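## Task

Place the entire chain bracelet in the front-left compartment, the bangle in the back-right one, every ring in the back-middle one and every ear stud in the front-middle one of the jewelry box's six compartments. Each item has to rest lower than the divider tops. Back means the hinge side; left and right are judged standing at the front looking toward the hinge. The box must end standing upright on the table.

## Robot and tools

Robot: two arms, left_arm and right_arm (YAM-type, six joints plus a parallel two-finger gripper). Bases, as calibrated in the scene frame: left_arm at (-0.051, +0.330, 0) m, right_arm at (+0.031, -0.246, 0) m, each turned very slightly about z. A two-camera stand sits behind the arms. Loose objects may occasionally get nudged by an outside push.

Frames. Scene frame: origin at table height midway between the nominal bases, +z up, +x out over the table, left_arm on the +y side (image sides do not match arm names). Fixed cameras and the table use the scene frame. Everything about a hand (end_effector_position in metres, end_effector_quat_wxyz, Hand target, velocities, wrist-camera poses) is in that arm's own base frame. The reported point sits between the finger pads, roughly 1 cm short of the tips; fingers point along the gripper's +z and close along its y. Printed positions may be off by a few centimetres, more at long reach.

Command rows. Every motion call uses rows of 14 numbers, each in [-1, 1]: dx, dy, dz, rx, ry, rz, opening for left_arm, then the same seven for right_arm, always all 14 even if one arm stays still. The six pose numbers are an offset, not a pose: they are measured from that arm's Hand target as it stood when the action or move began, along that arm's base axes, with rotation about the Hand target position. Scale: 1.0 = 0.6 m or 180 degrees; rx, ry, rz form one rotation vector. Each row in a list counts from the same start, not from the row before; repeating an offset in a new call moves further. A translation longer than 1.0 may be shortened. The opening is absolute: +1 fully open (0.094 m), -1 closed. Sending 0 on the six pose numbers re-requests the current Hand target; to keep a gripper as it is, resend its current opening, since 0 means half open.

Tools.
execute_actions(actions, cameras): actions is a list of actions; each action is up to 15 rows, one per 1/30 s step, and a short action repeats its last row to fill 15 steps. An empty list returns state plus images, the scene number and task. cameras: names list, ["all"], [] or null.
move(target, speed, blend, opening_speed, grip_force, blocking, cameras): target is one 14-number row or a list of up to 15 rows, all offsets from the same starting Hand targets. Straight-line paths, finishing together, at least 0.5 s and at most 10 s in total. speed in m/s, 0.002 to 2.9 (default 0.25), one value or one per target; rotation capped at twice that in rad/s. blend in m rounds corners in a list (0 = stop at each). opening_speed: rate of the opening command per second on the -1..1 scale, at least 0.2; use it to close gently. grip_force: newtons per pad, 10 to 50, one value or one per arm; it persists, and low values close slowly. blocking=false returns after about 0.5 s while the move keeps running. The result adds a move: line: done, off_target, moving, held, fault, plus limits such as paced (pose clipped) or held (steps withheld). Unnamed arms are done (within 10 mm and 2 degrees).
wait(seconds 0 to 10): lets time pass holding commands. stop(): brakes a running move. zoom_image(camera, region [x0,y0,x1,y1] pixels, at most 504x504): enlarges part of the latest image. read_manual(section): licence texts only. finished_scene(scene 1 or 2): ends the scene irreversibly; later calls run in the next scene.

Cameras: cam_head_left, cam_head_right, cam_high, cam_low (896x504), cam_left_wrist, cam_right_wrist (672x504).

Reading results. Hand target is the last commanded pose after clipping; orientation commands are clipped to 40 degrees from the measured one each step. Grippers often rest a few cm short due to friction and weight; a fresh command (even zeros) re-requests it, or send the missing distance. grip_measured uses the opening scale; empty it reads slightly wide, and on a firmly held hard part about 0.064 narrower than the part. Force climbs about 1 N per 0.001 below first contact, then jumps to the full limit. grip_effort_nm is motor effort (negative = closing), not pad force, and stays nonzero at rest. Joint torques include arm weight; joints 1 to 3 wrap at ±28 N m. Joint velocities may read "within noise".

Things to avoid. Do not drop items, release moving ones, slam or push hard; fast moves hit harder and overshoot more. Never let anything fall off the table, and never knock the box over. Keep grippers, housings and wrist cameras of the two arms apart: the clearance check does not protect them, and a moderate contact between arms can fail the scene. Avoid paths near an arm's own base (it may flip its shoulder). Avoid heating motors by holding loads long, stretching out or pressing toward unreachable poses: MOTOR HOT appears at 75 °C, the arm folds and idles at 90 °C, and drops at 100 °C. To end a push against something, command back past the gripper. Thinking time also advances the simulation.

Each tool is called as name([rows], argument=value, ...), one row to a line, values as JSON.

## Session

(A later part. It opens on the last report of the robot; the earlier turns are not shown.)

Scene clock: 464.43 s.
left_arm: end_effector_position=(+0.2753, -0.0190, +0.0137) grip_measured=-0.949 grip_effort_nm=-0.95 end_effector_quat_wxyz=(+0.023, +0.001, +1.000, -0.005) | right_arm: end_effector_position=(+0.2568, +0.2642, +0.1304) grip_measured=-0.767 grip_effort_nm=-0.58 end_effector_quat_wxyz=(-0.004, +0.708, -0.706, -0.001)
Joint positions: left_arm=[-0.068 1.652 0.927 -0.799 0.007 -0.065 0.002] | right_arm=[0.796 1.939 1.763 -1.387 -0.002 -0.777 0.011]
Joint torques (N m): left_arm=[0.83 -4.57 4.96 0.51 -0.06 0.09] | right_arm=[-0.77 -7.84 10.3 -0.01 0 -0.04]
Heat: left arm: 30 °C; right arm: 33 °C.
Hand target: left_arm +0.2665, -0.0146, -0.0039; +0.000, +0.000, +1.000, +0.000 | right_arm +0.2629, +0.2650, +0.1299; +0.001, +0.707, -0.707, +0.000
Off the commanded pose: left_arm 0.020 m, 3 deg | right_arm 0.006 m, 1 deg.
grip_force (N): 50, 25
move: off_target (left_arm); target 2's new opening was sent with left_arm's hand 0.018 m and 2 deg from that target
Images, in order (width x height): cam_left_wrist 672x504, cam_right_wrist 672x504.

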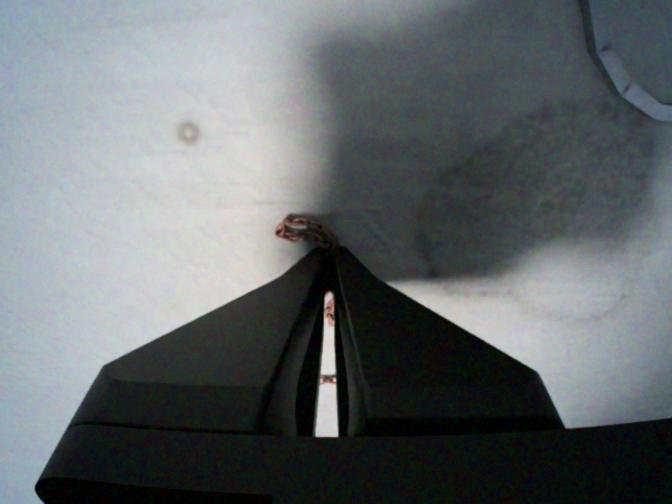

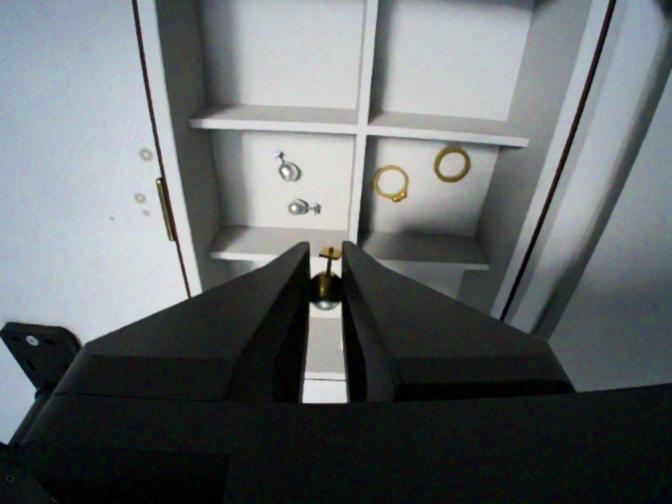

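move(target=[0,0,0.0667,0,0,0,-0.97,-0.0065,0.0083,-0.1415,0,0,0,-0.97], speed=0.06, cameras=["cam_left_wrist","cam_right_wrist"])

Scene clock: 489.33 s.
left_arm: end_effector_position=(+0.2595, -0.0177, +0.0256) grip_measured=-0.971 grip_effort_nm=0.05 end_effector_quat_wxyz=(-0.018, +0.000, +1.000, -0.004) | right_arm: end_effector_position=(+0.2624, +0.2698, +0.0581) grip_measured=-0.767 grip_effort_nm=-0.59 end_effector_quat_wxyz=(-0.012, +0.707, -0.707, -0.001)
Joint positions: left_arm=[-0.065 1.647 0.973 -0.932 0.01 -0.065 0.001] | right_arm=[0.796 1.976 1.525 -1.097 -0.002 -0.775 0.011]
Joint torques (N m): left_arm=[0.55 -10.03 9.51 0.02 -0.1 0.07] | right_arm=[0.64 -8.32 5.23 0.33 -0.01 0.09]
Heat: left arm: 30 °C; right arm: 32 °C.
Hand target: left_arm +0.2665, -0.0145, +0.0361; +0.000, +0.000, +1.000, +0.000 | right_arm +0.2590, +0.2699, +0.0449; +0.001, +0.707, -0.707, +0.000
Off the commanded pose: left_arm 0.013 m, 2 deg | right_arm 0.014 m, 1 deg.
grip_force (N): 50, 25
move: off_target (left_arm, right_arm)
Images, in order (width x height): cam_left_wrist 672x504, cam_right_wrist 672x504.

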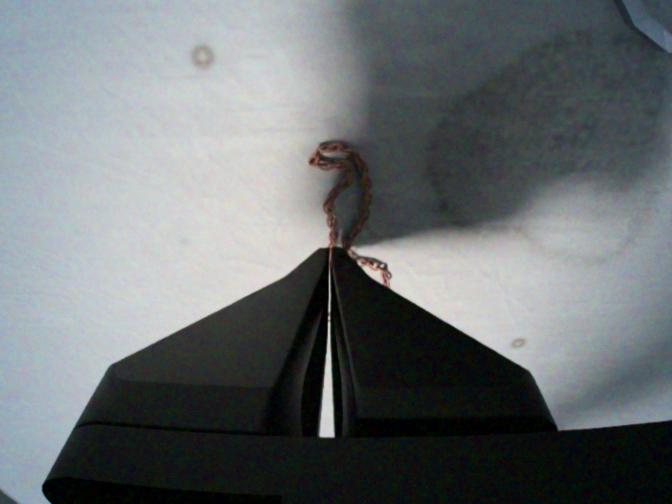

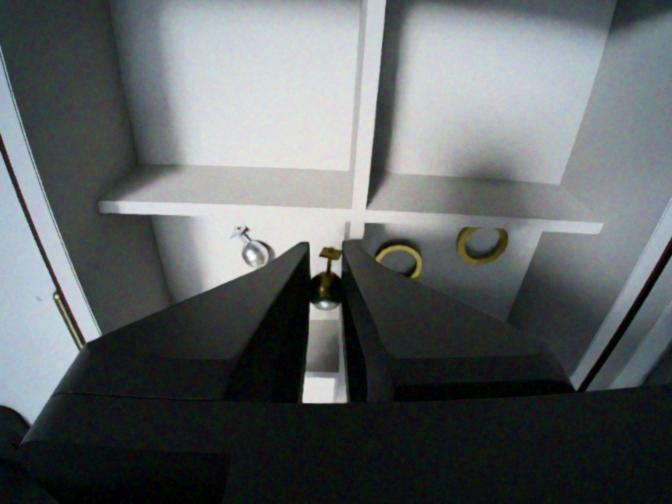

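zoom_image(camera="cam_left_wrist", region=[260, 110, 440, 310])

Scaled by 2.520 from the camera's 672x504 image, which has a finer 960x720 frame.

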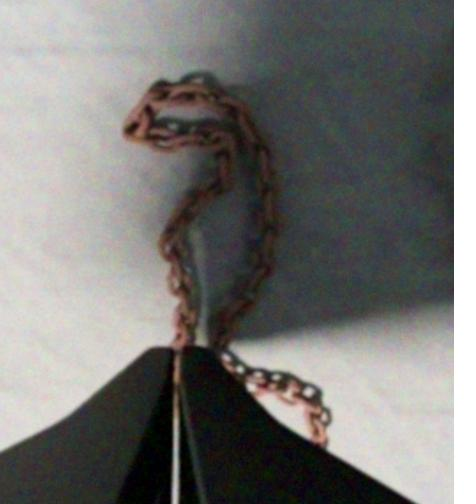

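move([
  [0,-0.0017,-0.0402,0,0,0,-0.82,-0.0173,0,0,0,0,0,-0.97],
  [0,-0.0017,-0.0402,0,0,0,-0.82,-0.0173,0,-0.0382,0,0,0,-0.97],
], speed=0.06, cameras=["cam_left_wrist","cam_right_wrist"])

Scene clock: 578.97 s.
left_arm: end_effector_position=(+0.2697, -0.0183, +0.0192) grip_measured=-0.822 grip_effort_nm=0.14 end_effector_quat_wxyz=(+0.009, +0.000, +1.000, -0.006) | right_arm: end_effector_position=(+0.2511, +0.2678, +0.0351) grip_measured=-0.767 grip_effort_nm=-0.59 end_effector_quat_wxyz=(-0.005, +0.707, -0.707, +0.001)
Joint positions: left_arm=[-0.065 1.647 0.946 -0.852 0.01 -0.065 0.008] | right_arm=[0.816 1.976 1.431 -1.016 0.003 -0.755 0.011]
Joint torques (N m): left_arm=[0.25 -6.43 6.49 0.31 -0.08 0.05] | right_arm=[0.59 -8.18 4.98 0.47 -0.05 0.08]
Heat: left arm: 32 °C; right arm: 29 °C.
Hand target: left_arm +0.2665, -0.0156, +0.0120; +0.000, +0.000, +1.000, +0.000 | right_arm +0.2487, +0.2699, +0.0221; +0.001, +0.707, -0.707, +0.000
Off the commanded pose: left_arm 0.008 m, 1 deg | right_arm 0.013 m, 1 deg.
grip_force (N): 50, 25
move: off_target (right_arm)
Images, in order (width x height): cam_left_wrist 672x504, cam_right_wrist 672x504.

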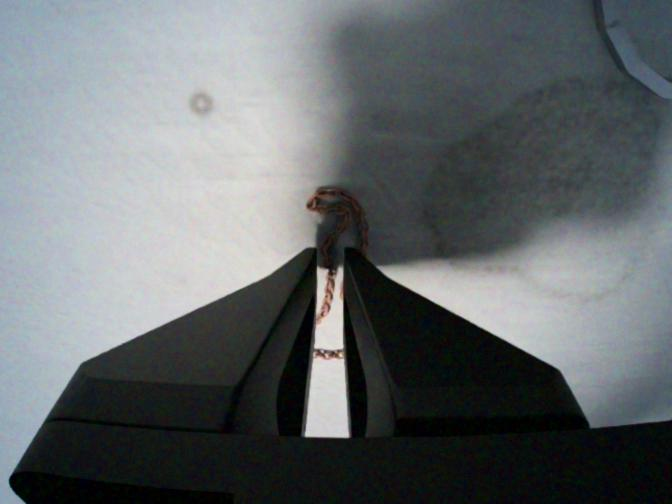

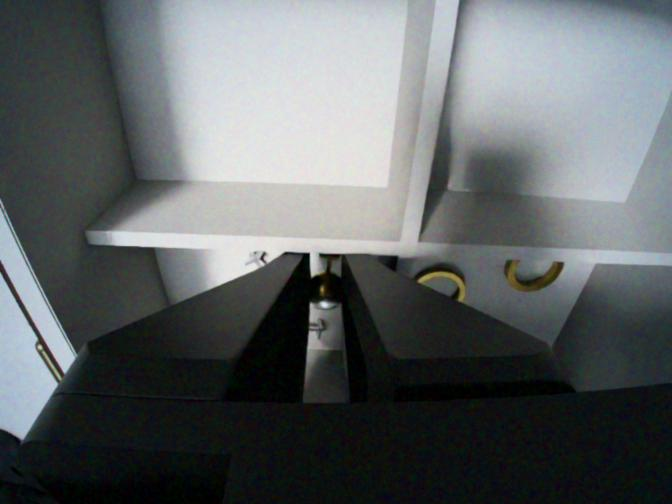

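move([
  [0,0,0.1633,0,0,0,-0.82,0,-0.0017,-0.011,0,0,0,-0.97],
  [0,0,0.1633,0,0,0,-0.82,0,-0.0017,-0.011,0,0,0,-0.66],
  [0,0,0.1633,0,0,0,-0.82,0,-0.0017,0.06,0,0,0,-0.66],
], speed=0.1, opening_speed=0.5, cameras=["cam_left_wrist","cam_right_wrist"])

Scene clock: 614.10 s.
left_arm: end_effector_position=(+0.2632, -0.0179, +0.0995) grip_measured=-0.822 grip_effort_nm=0.14 end_effector_quat_wxyz=(-0.017, +0.000, +1.000, -0.004) | right_arm: end_effector_position=(+0.2465, +0.2609, +0.0449) grip_measured=-0.662 grip_effort_nm=0.09 end_effector_quat_wxyz=(+0.016, +0.707, -0.707, +0.006)
Joint positions: left_arm=[-0.065 1.578 1.208 -1.233 0.01 -0.065 0.008] | right_arm=[0.816 1.976 1.471 -1.099 0.01 -0.755 0.016]
Joint torques (N m): left_arm=[0.25 -9.78 10.03 -0.01 -0.08 0.07] | right_arm=[0.47 -11.77 9.57 -0.07 -0.13 0.07]
Heat: left arm: 30 °C; right arm: 29 °C.
Hand target: left_arm +0.2664, -0.0155, +0.1099; +0.000, +0.000, +1.000, +0.000 | right_arm +0.2487, +0.2688, +0.0580; +0.001, +0.707, -0.707, +0.000
Off the commanded pose: left_arm 0.011 m, 2 deg | right_arm 0.016 m, 2 deg.
grip_force (N): 50, 25
move: off_target (left_arm, right_arm); target 2's new opening was sent with right_arm's hand 0.016 m and 1 deg from that target
Images, in order (width x height): cam_left_wrist 672x504, cam_right_wrist 672x504.

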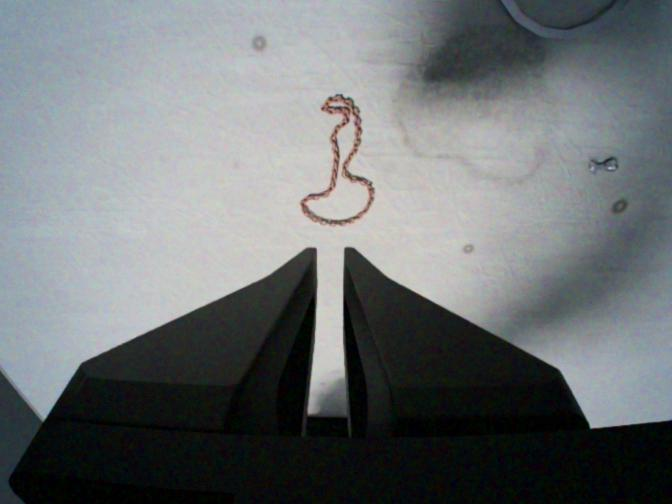

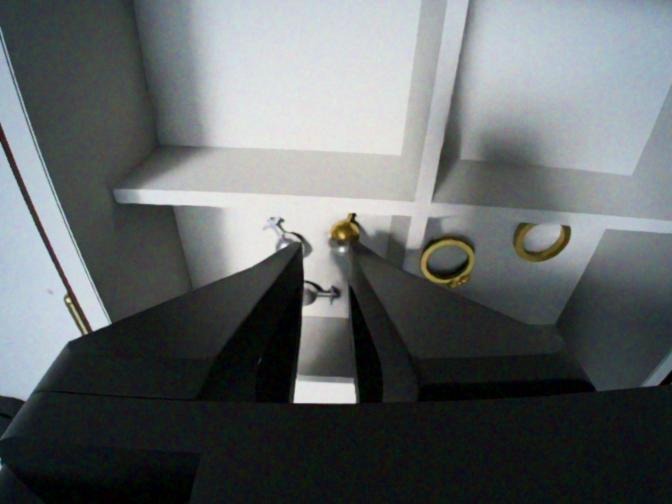

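move([
  [0.011,-0.0308,-0.1615,0,0,0,-0.82,0,0,0.12,0,0,0,-0.66],
  [0.011,-0.0308,-0.1615,0,0,0,-0.82,-0.0812,-0.198,0.12,0,0,0,-0.66],
], speed=[0.15,0.25], blend=[0.02,0], cameras=["cam_left_wrist","cam_right_wrist"])

Scene clock: 661.17 s.
left_arm: end_effector_position=(+0.2757, -0.0347, +0.0208) grip_measured=-0.822 grip_effort_nm=0.14 end_effector_quat_wxyz=(+0.009, +0.001, +1.000, -0.006) | right_arm: end_effector_position=(+0.2038, +0.1535, +0.1299) grip_measured=-0.662 grip_effort_nm=0.08 end_effector_quat_wxyz=(+0.003, +0.707, -0.707, +0.004)
Joint positions: left_arm=[-0.123 1.671 0.979 -0.86 0.01 -0.121 0.008] | right_arm=[0.648 1.511 1.264 -1.328 0.008 -0.923 0.016]
Joint torques (N m): left_arm=[-0.64 -6.35 6.71 0.31 -0.09 -0.04] | right_arm=[-0.57 -8.03 5 0.14 -0.12 -0.03]
Heat: left arm: 31 °C; right arm: 32 °C.
Hand target: left_arm +0.2730, -0.0340, +0.0130; -0.001, +0.000, +1.000, +0.000 | right_arm +0.2000, +0.1500, +0.1301; +0.001, +0.707, -0.707, +0.000
Off the commanded pose: left_arm 0.008 m, 1 deg | right_arm 0.005 m, 0 deg.
grip_force (N): 50, 25
move: done
Images, in order (width x height): cam_left_wrist 672x504, cam_right_wrist 672x504.

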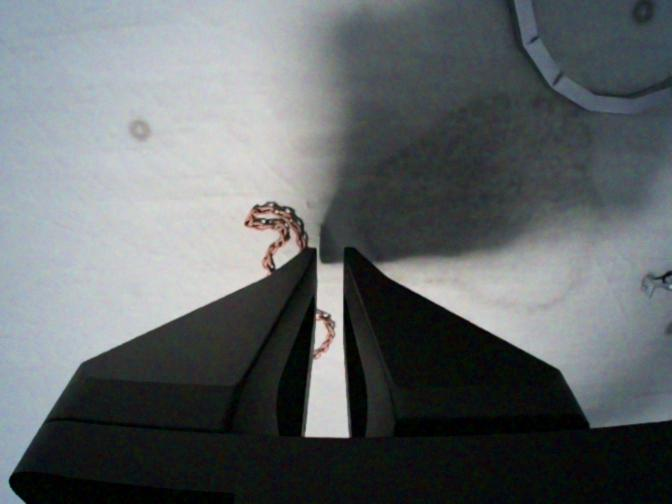

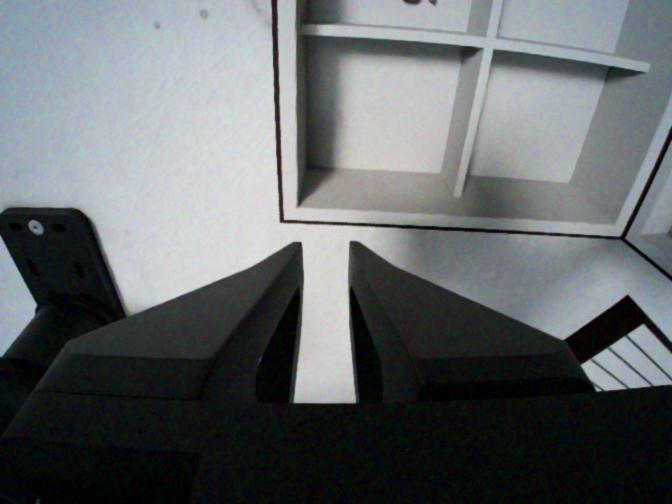

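move(target=[0,0.0217,0,0,0,0,-0.82,-0.05,-0.1667,0.0167,0,0,0,-0.66], speed=0.12, cameras=["cam_left_wrist"])

Scene clock: 671.43 s.
left_arm: end_effector_position=(+0.2769, -0.0247, +0.0208) grip_measured=-0.822 grip_effort_nm=0.14 end_effector_quat_wxyz=(+0.009, +0.000, +1.000, -0.005) | right_arm: end_effector_position=(+0.1791, +0.0529, +0.1418) grip_measured=-0.662 grip_effort_nm=0.08 end_effector_quat_wxyz=(-0.006, +0.707, -0.707, +0.008)
Joint positions: left_arm=[-0.087 1.671 0.979 -0.86 0.009 -0.087 0.008] | right_arm=[0.29 1.229 1.088 -1.412 0.009 -1.281 0.016]
Joint torques (N m): left_arm=[0.59 -6.82 6.26 0.28 -0.09 0.08] | right_arm=[-0.69 -4.96 5.07 -0.01 -0.11 -0.05]
Heat: left arm: 31 °C; right arm: 32 °C.
Hand target: left_arm +0.2730, -0.0211, +0.0130; +0.000, +0.000, +1.000, +0.000 | right_arm +0.1700, +0.0501, +0.1400; +0.001, +0.707, -0.707, +0.000
Off the commanded pose: left_arm 0.009 m, 1 deg | right_arm 0.010 m, 1 deg.
grip_force (N): 50, 25
move: done
Images, in order (width x height): cam_left_wrist 672x504.

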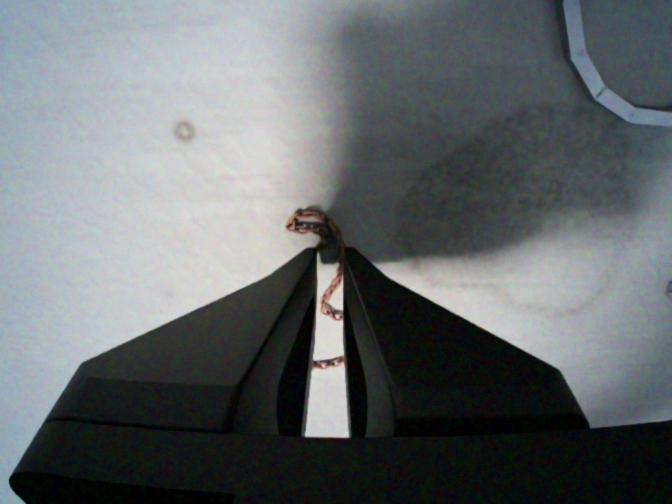

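zoom_image(camera="cam_left_wrist", region=[260, 180, 400, 340])

Scaled by 3.150 from the camera's 672x504 image, which has a finer 960x720 frame.

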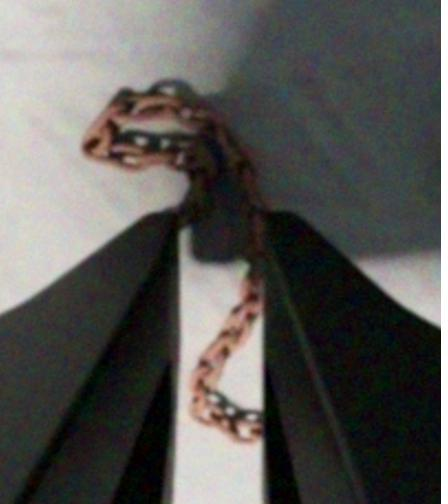

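move([
  [-0.0067,-0.0098,0,0,0,0,-0.82,0,0,0,0,0,0,-0.66],
  [-0.0067,-0.0098,-0.025,0,0,0,-0.82,0,0,0,0,0,0,-0.66],
], speed=0.05, cameras=["cam_left_wrist"])

zoom_image(camera="cam_left_wrist", region=[260, 180, 400, 340])

Scene clock: 694.73 s.
left_arm: end_effector_position=(+0.2715, -0.0274, +0.0134) grip_measured=-0.822 grip_effort_nm=0.14 end_effector_quat_wxyz=(+0.007, +0.001, +1.000, -0.005) | right_arm: end_effector_position=(+0.1791, +0.0529, +0.1418) grip_measured=-0.662 grip_effort_nm=0.09 end_effector_quat_wxyz=(-0.006, +0.707, -0.707, +0.008)
Joint positions: left_arm=[-0.098 1.671 0.946 -0.832 0.009 -0.096 0.008] | right_arm=[0.29 1.229 1.088 -1.412 0.009 -1.281 0.016]
Joint torques (N m): left_arm=[-0.5 -5.38 4.72 0.69 -0.08 -0.05] | right_arm=[-0.69 -4.96 5.08 0 -0.11 -0.04]
Heat: left arm: 30 °C; right arm: 30 °C.
Hand target: left_arm +0.2689, -0.0269, -0.0021; -0.001, +0.000, +1.000, +0.000 | right_arm +0.1700, +0.0501, +0.1400; +0.001, +0.707, -0.707, +0.000
Off the commanded pose: left_arm 0.016 m, 1 deg | right_arm 0.010 m, 1 deg.
grip_force (N): 50, 25
move: off_target (left_arm)
Images, in order (width x height): cam_left_wrist 672x504.

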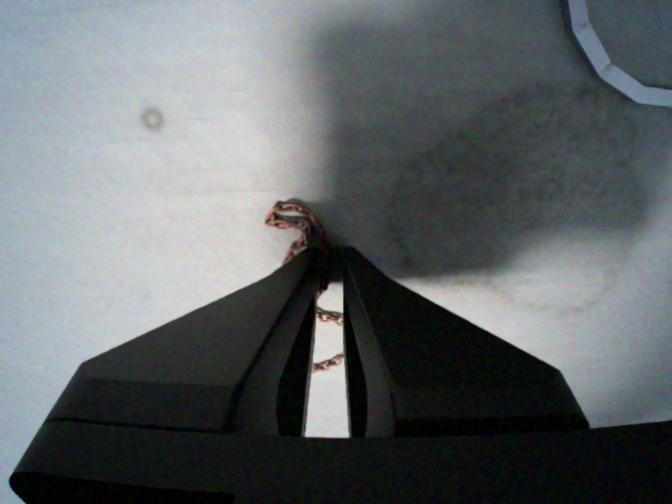

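Scaled by 3.150 from the camera's 672x504 image, which has a finer 960x720 frame.

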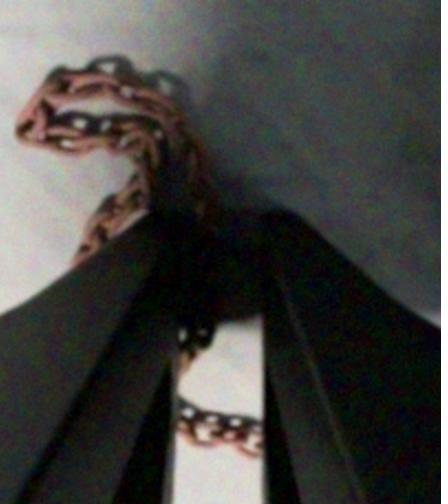

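move(target=[0,0,0,0,0,0,-0.97,0,0,0,0,0,0,-0.66], opening_speed=0.3, speed=0.05)

Scene clock: 700.63 s.
left_arm: end_effector_position=(+0.2732, -0.0276, +0.0134) grip_measured=-0.967 grip_effort_nm=-0.49 end_effector_quat_wxyz=(+0.010, +0.001, +1.000, -0.006) | right_arm: end_effector_position=(+0.1791, +0.0529, +0.1418) grip_measured=-0.662 grip_effort_nm=0.09 end_effector_quat_wxyz=(-0.006, +0.707, -0.707, +0.008)
Joint positions: left_arm=[-0.098 1.671 0.946 -0.826 0.009 -0.096 0.002] | right_arm=[0.29 1.229 1.088 -1.412 0.009 -1.281 0.016]
Joint torques (N m): left_arm=[-0.51 -5.44 4.72 0.64 -0.07 -0.09] | right_arm=[-0.7 -4.94 5.07 0 -0.11 -0.06]
Heat: left arm: 30 °C; right arm: 30 °C.
Hand target: left_arm +0.2690, -0.0269, -0.0021; +0.000, +0.000, +1.000, +0.000 | right_arm +0.1700, +0.0501, +0.1400; +0.001, +0.707, -0.707, +0.000
Off the commanded pose: left_arm 0.016 m, 1 deg | right_arm 0.010 m, 1 deg.
grip_force (N): 50, 25
move: off_target (left_arm)

wait(seconds=0, cameras=["cam_left_wrist"])

zoom_image(camera="cam_left_wrist", region=[260, 180, 400, 400])

Scene clock: 722.93 s.
left_arm: end_effector_position=(+0.2746, -0.0277, +0.0134) grip_measured=-0.968 grip_effort_nm=-0.50 end_effector_quat_wxyz=(+0.013, +0.001, +1.000, -0.006) | right_arm: end_effector_position=(+0.1791, +0.0529, +0.1418) grip_measured=-0.662 grip_effort_nm=0.09 end_effector_quat_wxyz=(-0.006, +0.707, -0.707, +0.008)
Joint positions: left_arm=[-0.098 1.671 0.946 -0.82 0.009 -0.097 0.002] | right_arm=[0.29 1.229 1.088 -1.412 0.009 -1.281 0.016]
Joint torques (N m): left_arm=[-0.57 -5.37 4.75 0.59 -0.06 -0.04] | right_arm=[-0.68 -4.93 5.07 -0.01 -0.11 -0.05]
Heat: left arm: 30 °C; right arm: 29 °C.
Hand target: left_arm +0.2689, -0.0269, -0.0021; -0.001, +0.000, +1.000, +0.000 | right_arm +0.1700, +0.0501, +0.1400; +0.001, +0.707, -0.707, +0.000
Tool commands: left_gripper/opening=-0.97 right_gripper/opening=-0.66
Off the commanded pose: left_arm 0.016 m, 2 deg | right_arm 0.010 m, 1 deg.
grip_force (N): 50, 25
Images, in order (width x height): cam_left_wrist 672x504.

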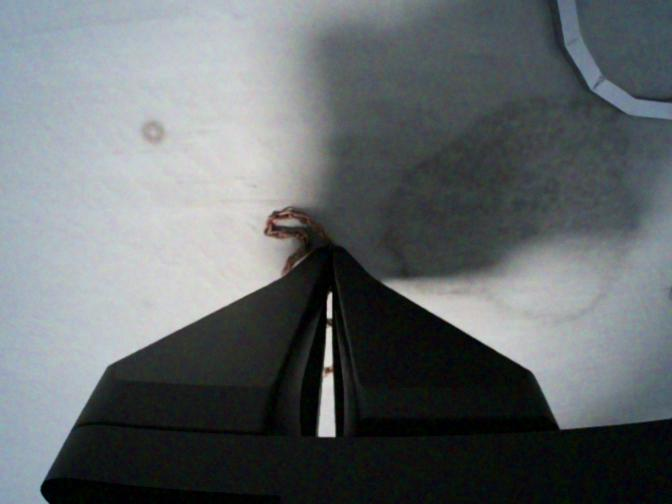

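Scaled by 2.291 from the camera's 672x504 image, which has a finer 960x720 frame.

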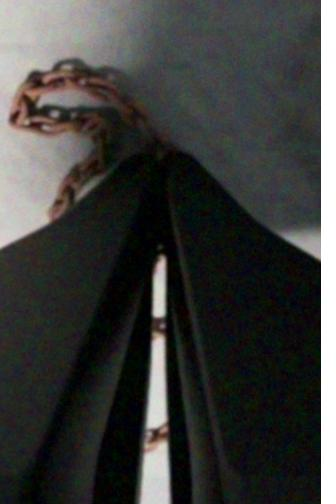

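move([
  [0,0,0.05,0,0,0,-0.97,0,0,0,0,0,0,-0.66],
  [0,0,0.05,0,0,0,-0.8,0,0,0,0,0,0,-0.66],
  [-0.005,0,-0.0167,0,0,0,-0.8,0,0,0,0,0,0,-0.66],
], speed=0.06, cameras=["cam_left_wrist"])

zoom_image(camera="cam_left_wrist", region=[250, 180, 410, 380])

Scene clock: 770.23 s.
left_arm: end_effector_position=(+0.2680, -0.0270, +0.0127) grip_measured=-0.802 grip_effort_nm=0.13 end_effector_quat_wxyz=(+0.004, +0.001, +1.000, -0.005) | right_arm: end_effector_position=(+0.1791, +0.0529, +0.1418) grip_measured=-0.662 grip_effort_nm=0.08 end_effector_quat_wxyz=(-0.006, +0.707, -0.707, +0.008)
Joint positions: left_arm=[-0.098 1.665 0.937 -0.835 0.009 -0.097 0.009] | right_arm=[0.29 1.229 1.088 -1.412 0.009 -1.281 0.016]
Joint torques (N m): left_arm=[-0.72 -4.31 2.58 1.13 -0.08 -0.04] | right_arm=[-0.7 -4.96 5.04 -0.01 -0.11 -0.04]
Heat: left arm: 30 °C; right arm: 29 °C.
Hand target: left_arm +0.2661, -0.0269, -0.0120; +0.000, +0.000, +1.000, +0.000 | right_arm +0.1700, +0.0501, +0.1400; +0.001, +0.707, -0.707, +0.000
Off the commanded pose: left_arm 0.025 m, 1 deg | right_arm 0.010 m, 1 deg.
grip_force (N): 50, 25
move: off_target (left_arm); target 2's new opening was sent with left_arm's hand 0.012 m and 2 deg from that target
Images, in order (width x height): cam_left_wrist 672x504.

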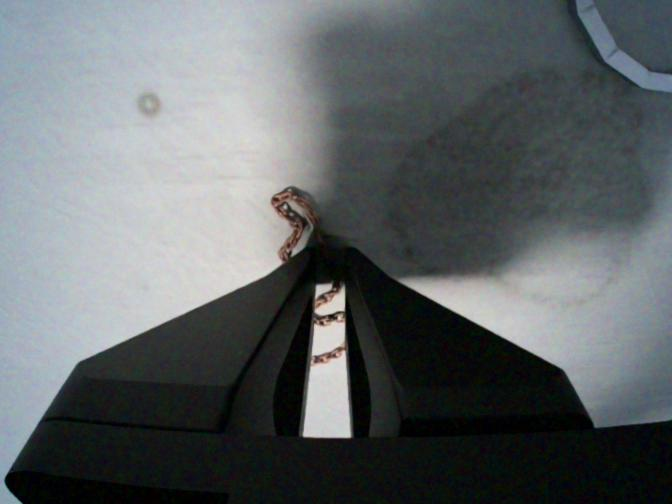

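Scaled by 2.520 from the camera's 672x504 image, which has a finer 960x720 frame.

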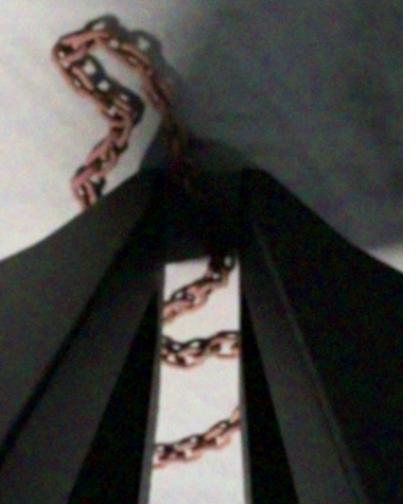

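move(target=[0,0,0,0,0,0,-0.97,0,0,0,0,0,0,-0.66], opening_speed=0.2, grip_force=[20,25], speed=0.05, cameras=["cam_left_wrist"])

zoom_image(camera="cam_left_wrist", region=[250, 180, 410, 380])

Scene clock: 787.50 s.
left_arm: end_effector_position=(+0.2698, -0.0272, +0.0127) grip_measured=-0.949 grip_effort_nm=-0.44 end_effector_quat_wxyz=(+0.007, +0.001, +1.000, -0.005) | right_arm: end_effector_position=(+0.1791, +0.0529, +0.1418) grip_measured=-0.662 grip_effort_nm=0.08 end_effector_quat_wxyz=(-0.006, +0.707, -0.707, +0.008)
Joint positions: left_arm=[-0.098 1.665 0.937 -0.828 0.009 -0.097 0.002] | right_arm=[0.29 1.229 1.088 -1.412 0.009 -1.281 0.016]
Joint torques (N m): left_arm=[-0.64 -4.36 2.48 1.03 -0.09 -0.04] | right_arm=[-0.69 -4.94 5.08 0 -0.11 -0.05]
Heat: left arm: 30 °C; right arm: 29 °C.
Hand target: left_arm +0.2661, -0.0269, -0.0120; +0.000, +0.000, +1.000, +0.000 | right_arm +0.1700, +0.0501, +0.1400; +0.001, +0.707, -0.707, +0.000
Off the commanded pose: left_arm 0.025 m, 1 deg | right_arm 0.010 m, 1 deg.
grip_force (N): 20, 25
move: off_target (left_arm)
Images, in order (width x height): cam_left_wrist 672x504.

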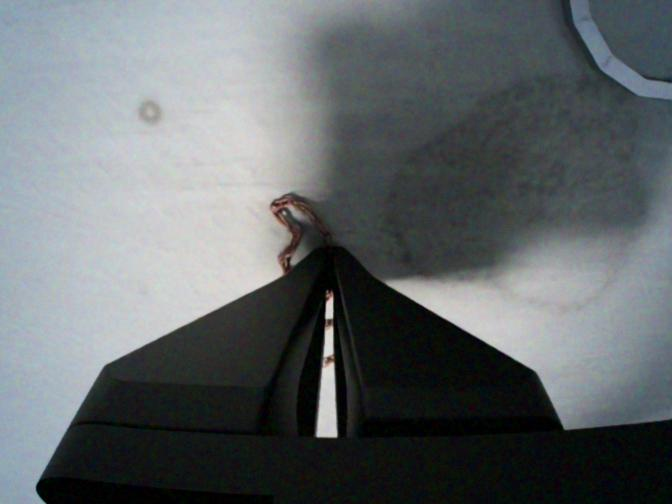

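Scaled by 2.520 from the camera's 672x504 image, which has a finer 960x720 frame.

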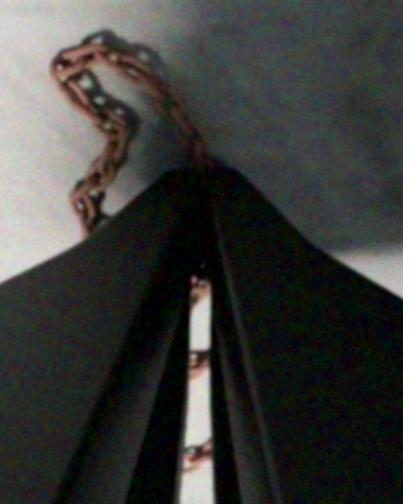

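move(target=[0,0,0.0783,0,0,0,-0.97,0,0,0,0,0,0,-0.66], speed=0.02, cameras=["cam_left_wrist"])

Scene clock: 796.60 s.
left_arm: end_effector_position=(+0.2592, -0.0262, +0.0237) grip_measured=-0.953 grip_effort_nm=-0.46 end_effector_quat_wxyz=(-0.019, +0.000, +1.000, -0.003) | right_arm: end_effector_position=(+0.1791, +0.0529, +0.1418) grip_measured=-0.662 grip_effort_nm=0.08 end_effector_quat_wxyz=(-0.006, +0.707, -0.707, +0.008)
Joint positions: left_arm=[-0.098 1.654 0.973 -0.927 0.009 -0.098 0.002] | right_arm=[0.29 1.229 1.088 -1.412 0.009 -1.281 0.016]
Joint torques (N m): left_arm=[-0.54 -10.48 9.54 -0.04 -0.04 -0.05] | right_arm=[-0.68 -4.96 5.05 0 -0.11 -0.05]
Heat: left arm: 30 °C; right arm: 29 °C.
Hand target: left_arm +0.2661, -0.0269, +0.0350; +0.000, +0.000, +1.000, +0.000 | right_arm +0.1700, +0.0501, +0.1400; +0.001, +0.707, -0.707, +0.000
Off the commanded pose: left_arm 0.013 m, 2 deg | right_arm 0.010 m, 1 deg.
grip_force (N): 20, 25
move: off_target (left_arm)
Images, in order (width x height): cam_left_wrist 672x504.

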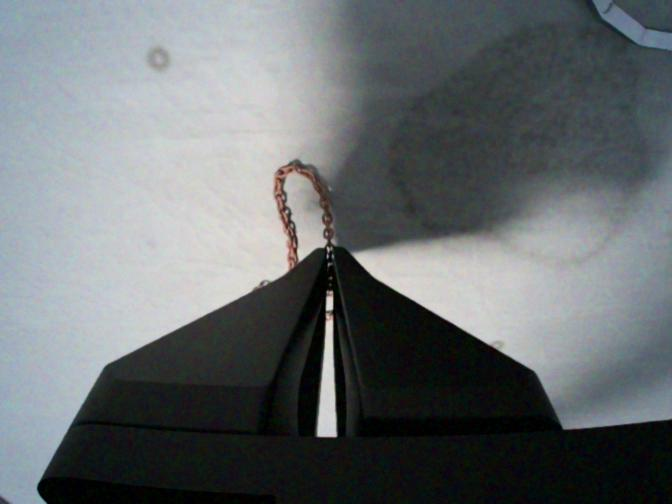

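move(target=[0,0,0.275,0,0,0,-0.97,0,0,0,0,0,0,-0.66], speed=0.05, cameras=["cam_left_wrist","cam_high"])

Scene clock: 807.60 s.
left_arm: end_effector_position=(+0.2663, -0.0269, +0.1887) grip_measured=-0.953 grip_effort_nm=-0.46 end_effector_quat_wxyz=(-0.002, +0.000, +1.000, -0.004) | right_arm: end_effector_position=(+0.1791, +0.0529, +0.1418) grip_measured=-0.662 grip_effort_nm=0.08 end_effector_quat_wxyz=(-0.006, +0.707, -0.707, +0.008)
Joint positions: left_arm=[-0.098 1.582 1.568 -1.561 0.009 -0.098 0.002] | right_arm=[0.29 1.229 1.088 -1.412 0.009 -1.281 0.016]
Joint torques (N m): left_arm=[-0.57 -9.58 10.18 0.02 -0.08 -0.03] | right_arm=[-0.69 -4.93 5.05 0 -0.11 -0.05]
Heat: left arm: 31 °C; right arm: 29 °C.
Hand target: left_arm +0.2660, -0.0269, +0.2000; +0.000, +0.000, +1.000, +0.000 | right_arm +0.1700, +0.0501, +0.1400; +0.001, +0.707, -0.707, +0.000
Off the commanded pose: left_arm 0.011 m, 1 deg | right_arm 0.010 m, 1 deg.
joint sent to its limit (left arm) — joint 4 (wrist pitch), lower limit. The joint targets still meet the commanded pose.
grip_force (N): 20, 25
move: off_target (left_arm)
Images, in order (width x height): cam_high 896x504, cam_left_wrist 672x504.

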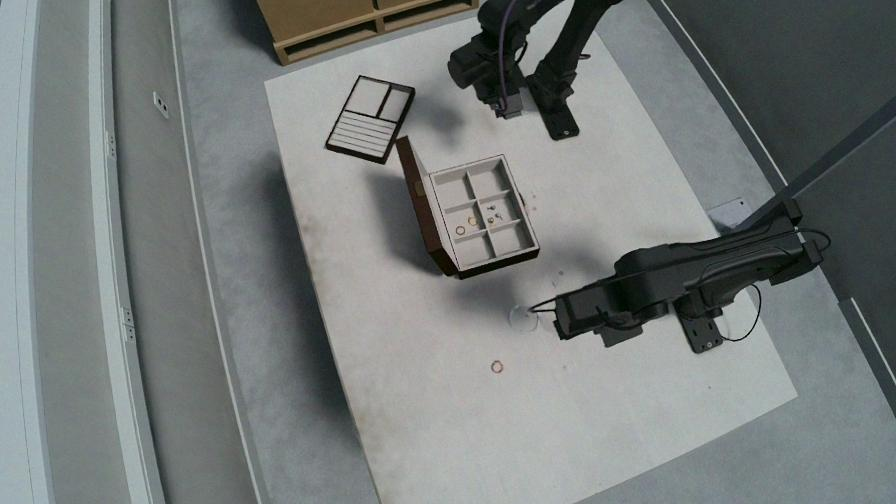

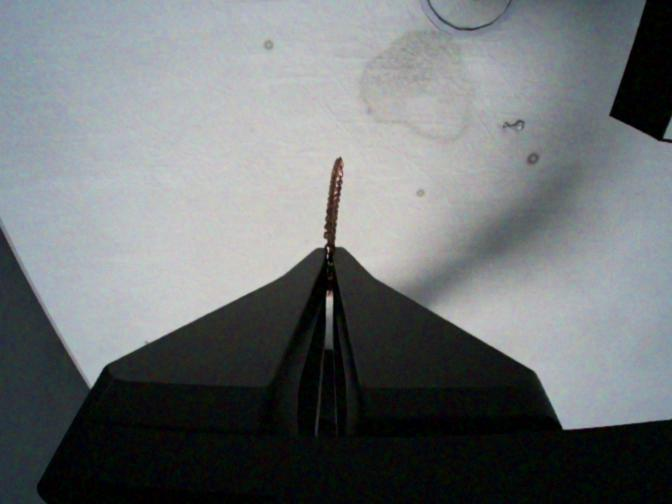

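move(target=[0.135,-0.3635,0,0,0,0,-0.97,0,0,0,0,0,0,-0.66], speed=0.12, cameras=["cam_left_wrist","cam_high"])

Scene clock: 830.97 s.
left_arm: end_effector_position=(+0.3425, -0.2431, +0.2068) grip_measured=-0.953 grip_effort_nm=-0.46 end_effector_quat_wxyz=(+0.072, +0.004, +0.996, -0.054) | right_arm: end_effector_position=(+0.1791, +0.0529, +0.1418) grip_measured=-0.662 grip_effort_nm=0.08 end_effector_quat_wxyz=(-0.006, +0.707, -0.707, +0.008)
Joint positions: left_arm=[-0.617 2.061 2.236 -1.565 0.006 -0.61 0.002] | right_arm=[0.29 1.229 1.088 -1.412 0.009 -1.281 0.016]
Joint torques (N m): left_arm=[-0.2 -9.5 10.15 0.45 -0.04 -0.05] | right_arm=[-0.68 -4.94 5.07 0 -0.11 -0.04]
Heat: left arm: 31 °C; right arm: 29 °C.
Hand target: left_arm +0.3470, -0.2451, +0.1999; -0.001, +0.000, +1.000, +0.000 | right_arm +0.1700, +0.0501, +0.1400; +0.001, +0.707, -0.707, +0.000
Off the commanded pose: left_arm 0.008 m, 10 deg | right_arm 0.010 m, 1 deg.
joint sent to its limit (left arm) — joint 4 (wrist pitch), lower limit. The joint targets are off in orientation, not in position.
grip_force (N): 20, 25
move: off_target (left_arm)
Images, in order (width x height): cam_high 896x504, cam_left_wrist 672x504.

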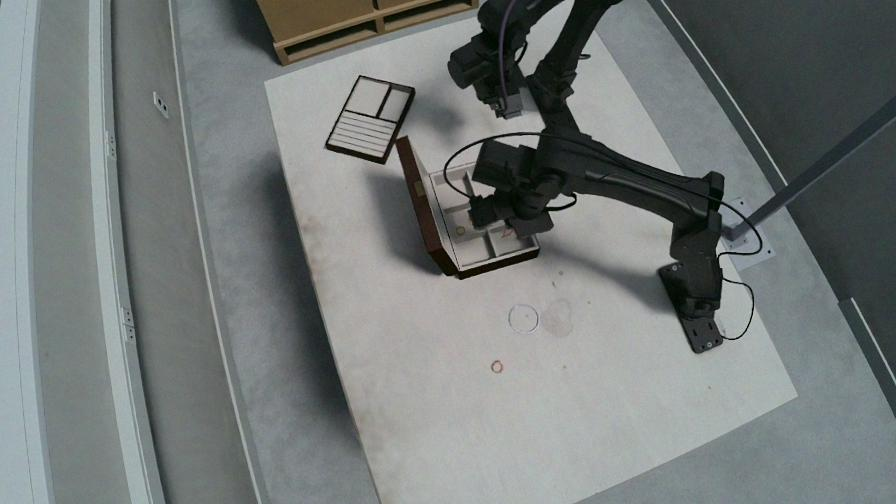

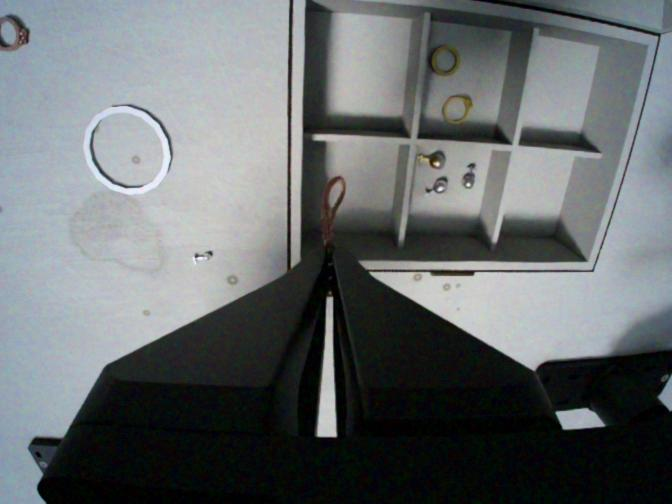

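zoom_image(camera="cam_high", region=[380, 120, 600, 300])

Scaled by 2.291 from the camera's 896x504 image, which has a finer 1280x720 frame.

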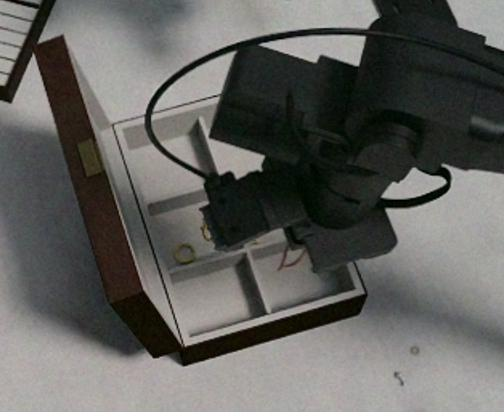

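move(target=[0.006,0,-0.1167,0,0,0,-0.97,0,0,0,0,0,0,-0.66], speed=0.08, cameras=["cam_left_wrist","cam_high"])

Scene clock: 860.87 s.
left_arm: end_effector_position=(+0.3478, -0.2468, +0.1465) grip_measured=-0.953 grip_effort_nm=-0.46 end_effector_quat_wxyz=(+0.013, +0.003, +1.000, -0.013) | right_arm: end_effector_position=(+0.1791, +0.0529, +0.1418) grip_measured=-0.662 grip_effort_nm=0.09 end_effector_quat_wxyz=(-0.006, +0.707, -0.707, +0.008)
Joint positions: left_arm=[-0.617 2.193 2.208 -1.551 0.006 -0.61 0.002] | right_arm=[0.29 1.229 1.088 -1.412 0.009 -1.281 0.016]
Joint torques (N m): left_arm=[0.51 -10.41 7.23 0.33 0 0.01] | right_arm=[-0.69 -4.94 5.09 -0.01 -0.11 -0.05]
Heat: left arm: 31 °C; right arm: 29 °C.
Hand target: left_arm +0.3506, -0.2451, +0.1299; +0.000, +0.000, +1.000, +0.000 | right_arm +0.1700, +0.0501, +0.1400; +0.001, +0.707, -0.707, +0.000
Off the commanded pose: left_arm 0.017 m, 2 deg | right_arm 0.010 m, 1 deg.
grip_force (N): 20, 25
move: off_target (left_arm)
Images, in order (width x height): cam_high 896x504, cam_left_wrist 672x504.

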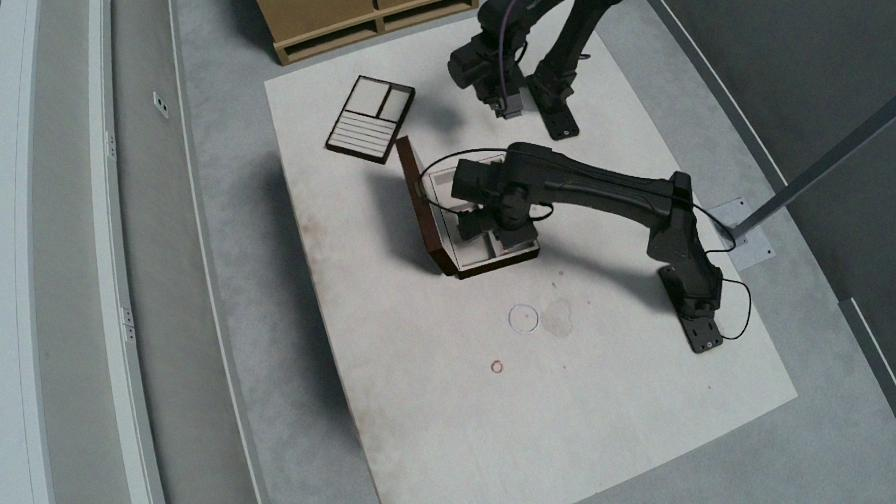

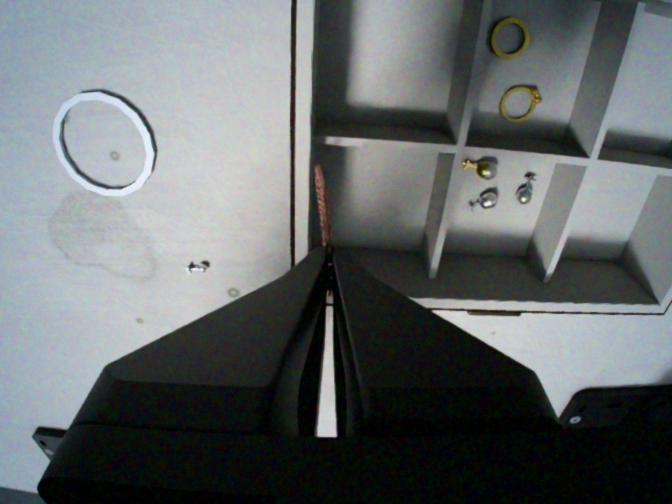

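move([
  [-0.0358,-0.053,0,0,0,0,-0.97,0,0,0,0,0,0,-0.66],
  [-0.0358,-0.053,-0.0832,0,0,0,-0.97,0,0,0,0,0,0,-0.66],
], speed=0.08, cameras=["cam_left_wrist","cam_high"])

Scene clock: 902.90 s.
left_arm: end_effector_position=(+0.3285, -0.2788, +0.0876) grip_measured=-0.953 grip_effort_nm=-0.46 end_effector_quat_wxyz=(+0.003, +0.005, +1.000, -0.006) | right_arm: end_effector_position=(+0.1791, +0.0529, +0.1418) grip_measured=-0.662 grip_effort_nm=0.08 end_effector_quat_wxyz=(-0.006, +0.707, -0.707, +0.008)
Joint positions: left_arm=[-0.703 2.202 1.988 -1.344 0.006 -0.694 0.002] | right_arm=[0.29 1.229 1.088 -1.412 0.009 -1.281 0.016]
Joint torques (N m): left_arm=[0.24 -12.66 7.24 0.24 -0.03 -0.03] | right_arm=[-0.68 -4.94 5.05 -0.01 -0.11 -0.04]
Heat: left arm: 31 °C; right arm: 29 °C.
Hand target: left_arm +0.3292, -0.2769, +0.0800; +0.000, +0.000, +1.000, +0.000 | right_arm +0.1700, +0.0501, +0.1400; +0.001, +0.707, -0.707, +0.000
Off the commanded pose: left_arm 0.008 m, 1 deg | right_arm 0.010 m, 1 deg.
grip_force (N): 20, 25
move: done
Images, in order (width x height): cam_high 896x504, cam_left_wrist 672x504.

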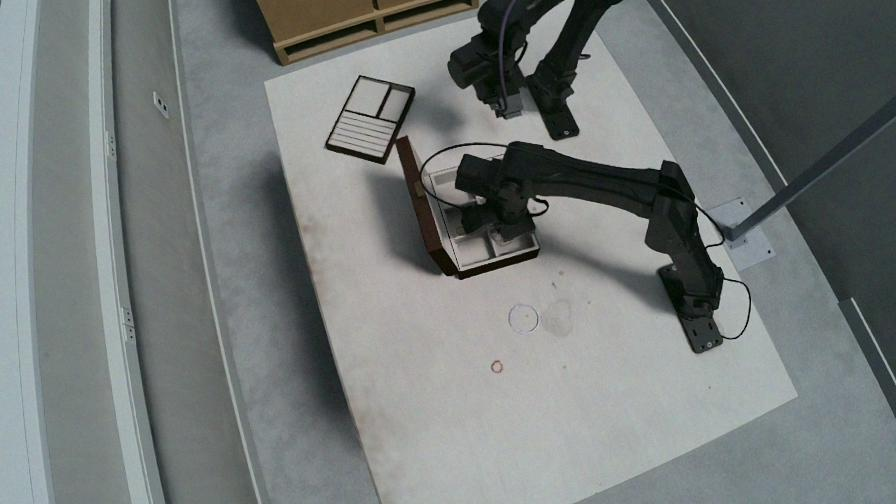

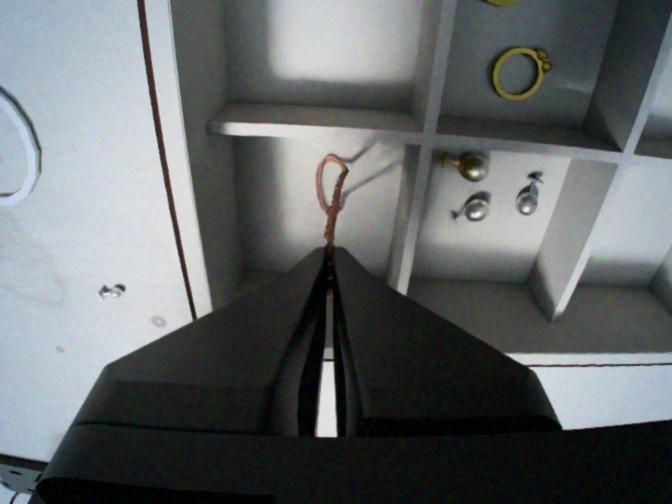

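move(target=[-0.0133,0,-0.08,0,0,0,-0.97,0,0,0,0,0,0,-0.66], speed=0.06, cameras=["cam_left_wrist"])

Scene clock: 912.53 s.
left_arm: end_effector_position=(+0.3242, -0.2760, +0.0372) grip_measured=-0.953 grip_effort_nm=-0.46 end_effector_quat_wxyz=(+0.001, +0.000, +1.000, -0.005) | right_arm: end_effector_position=(+0.1791, +0.0529, +0.1418) grip_measured=-0.662 grip_effort_nm=0.08 end_effector_quat_wxyz=(-0.006, +0.707, -0.707, +0.008)
Joint positions: left_arm=[-0.705 2.202 1.787 -1.149 0.006 -0.706 0.002] | right_arm=[0.29 1.229 1.088 -1.412 0.009 -1.281 0.016]
Joint torques (N m): left_arm=[-0.72 -13.15 6.98 0.28 -0.05 -0.04] | right_arm=[-0.69 -4.96 5.05 0 -0.11 -0.06]
Heat: left arm: 34 °C; right arm: 29 °C.
Hand target: left_arm +0.3213, -0.2769, +0.0321; +0.000, +0.000, +1.000, +0.000 | right_arm +0.1700, +0.0501, +0.1400; +0.001, +0.707, -0.707, +0.000
Off the commanded pose: left_arm 0.006 m, 1 deg | right_arm 0.010 m, 1 deg.
grip_force (N): 20, 25
move: done
Images, in order (width x height): cam_left_wrist 672x504.

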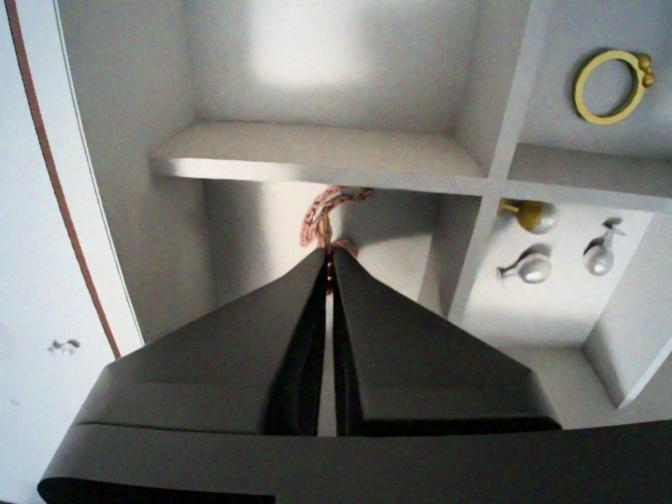

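move([
  [0,0,0,0,0,0,-0.5,0,0,0,0,0,0,-0.66],
  [0,0,0.2,0,0,0,-0.5,0,0,0,0,0,0,-0.66],
], speed=0.1, opening_speed=0.4, cameras=["cam_left_wrist"])

Scene clock: 922.77 s.
left_arm: end_effector_position=(+0.3234, -0.2753, +0.1425) grip_measured=-0.502 grip_effort_nm=0.14 end_effector_quat_wxyz=(+0.005, -0.001, +1.000, -0.008) | right_arm: end_effector_position=(+0.1791, +0.0529, +0.1418) grip_measured=-0.662 grip_effort_nm=0.08 end_effector_quat_wxyz=(-0.006, +0.707, -0.707, +0.008)
Joint positions: left_arm=[-0.705 2.202 2.208 -1.559 0.006 -0.706 0.023] | right_arm=[0.29 1.229 1.088 -1.412 0.009 -1.281 0.016]
Joint torques (N m): left_arm=[-0.8 -14.71 9.43 0.07 -0.02 -0.05] | right_arm=[-0.65 -4.94 5.07 0 -0.11 -0.05]
Heat: left arm: 36 °C; right arm: 29 °C.
Hand target: left_arm +0.3212, -0.2769, +0.1521; +0.000, +0.000, +1.000, +0.000 | right_arm +0.1700, +0.0501, +0.1400; +0.001, +0.707, -0.707, +0.000
Off the commanded pose: left_arm 0.010 m, 1 deg | right_arm 0.010 m, 1 deg.
joint sent to its limit (left arm) — joint 4 (wrist pitch), lower limit. The joint targets still meet the commanded pose.
grip_force (N): 20, 25
move: done
Images, in order (width x height): cam_left_wrist 672x504.

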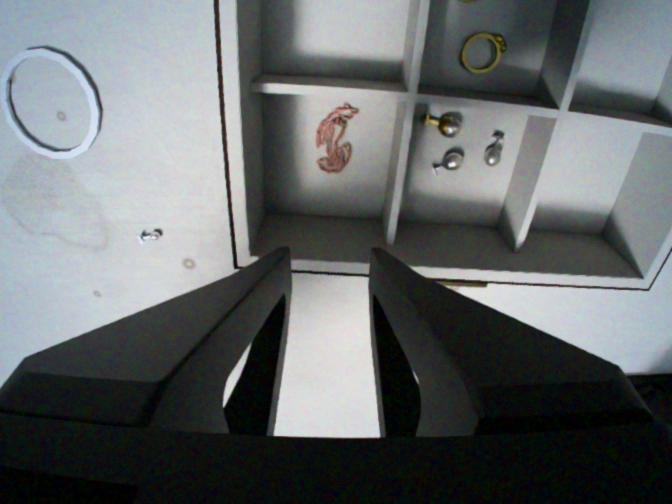

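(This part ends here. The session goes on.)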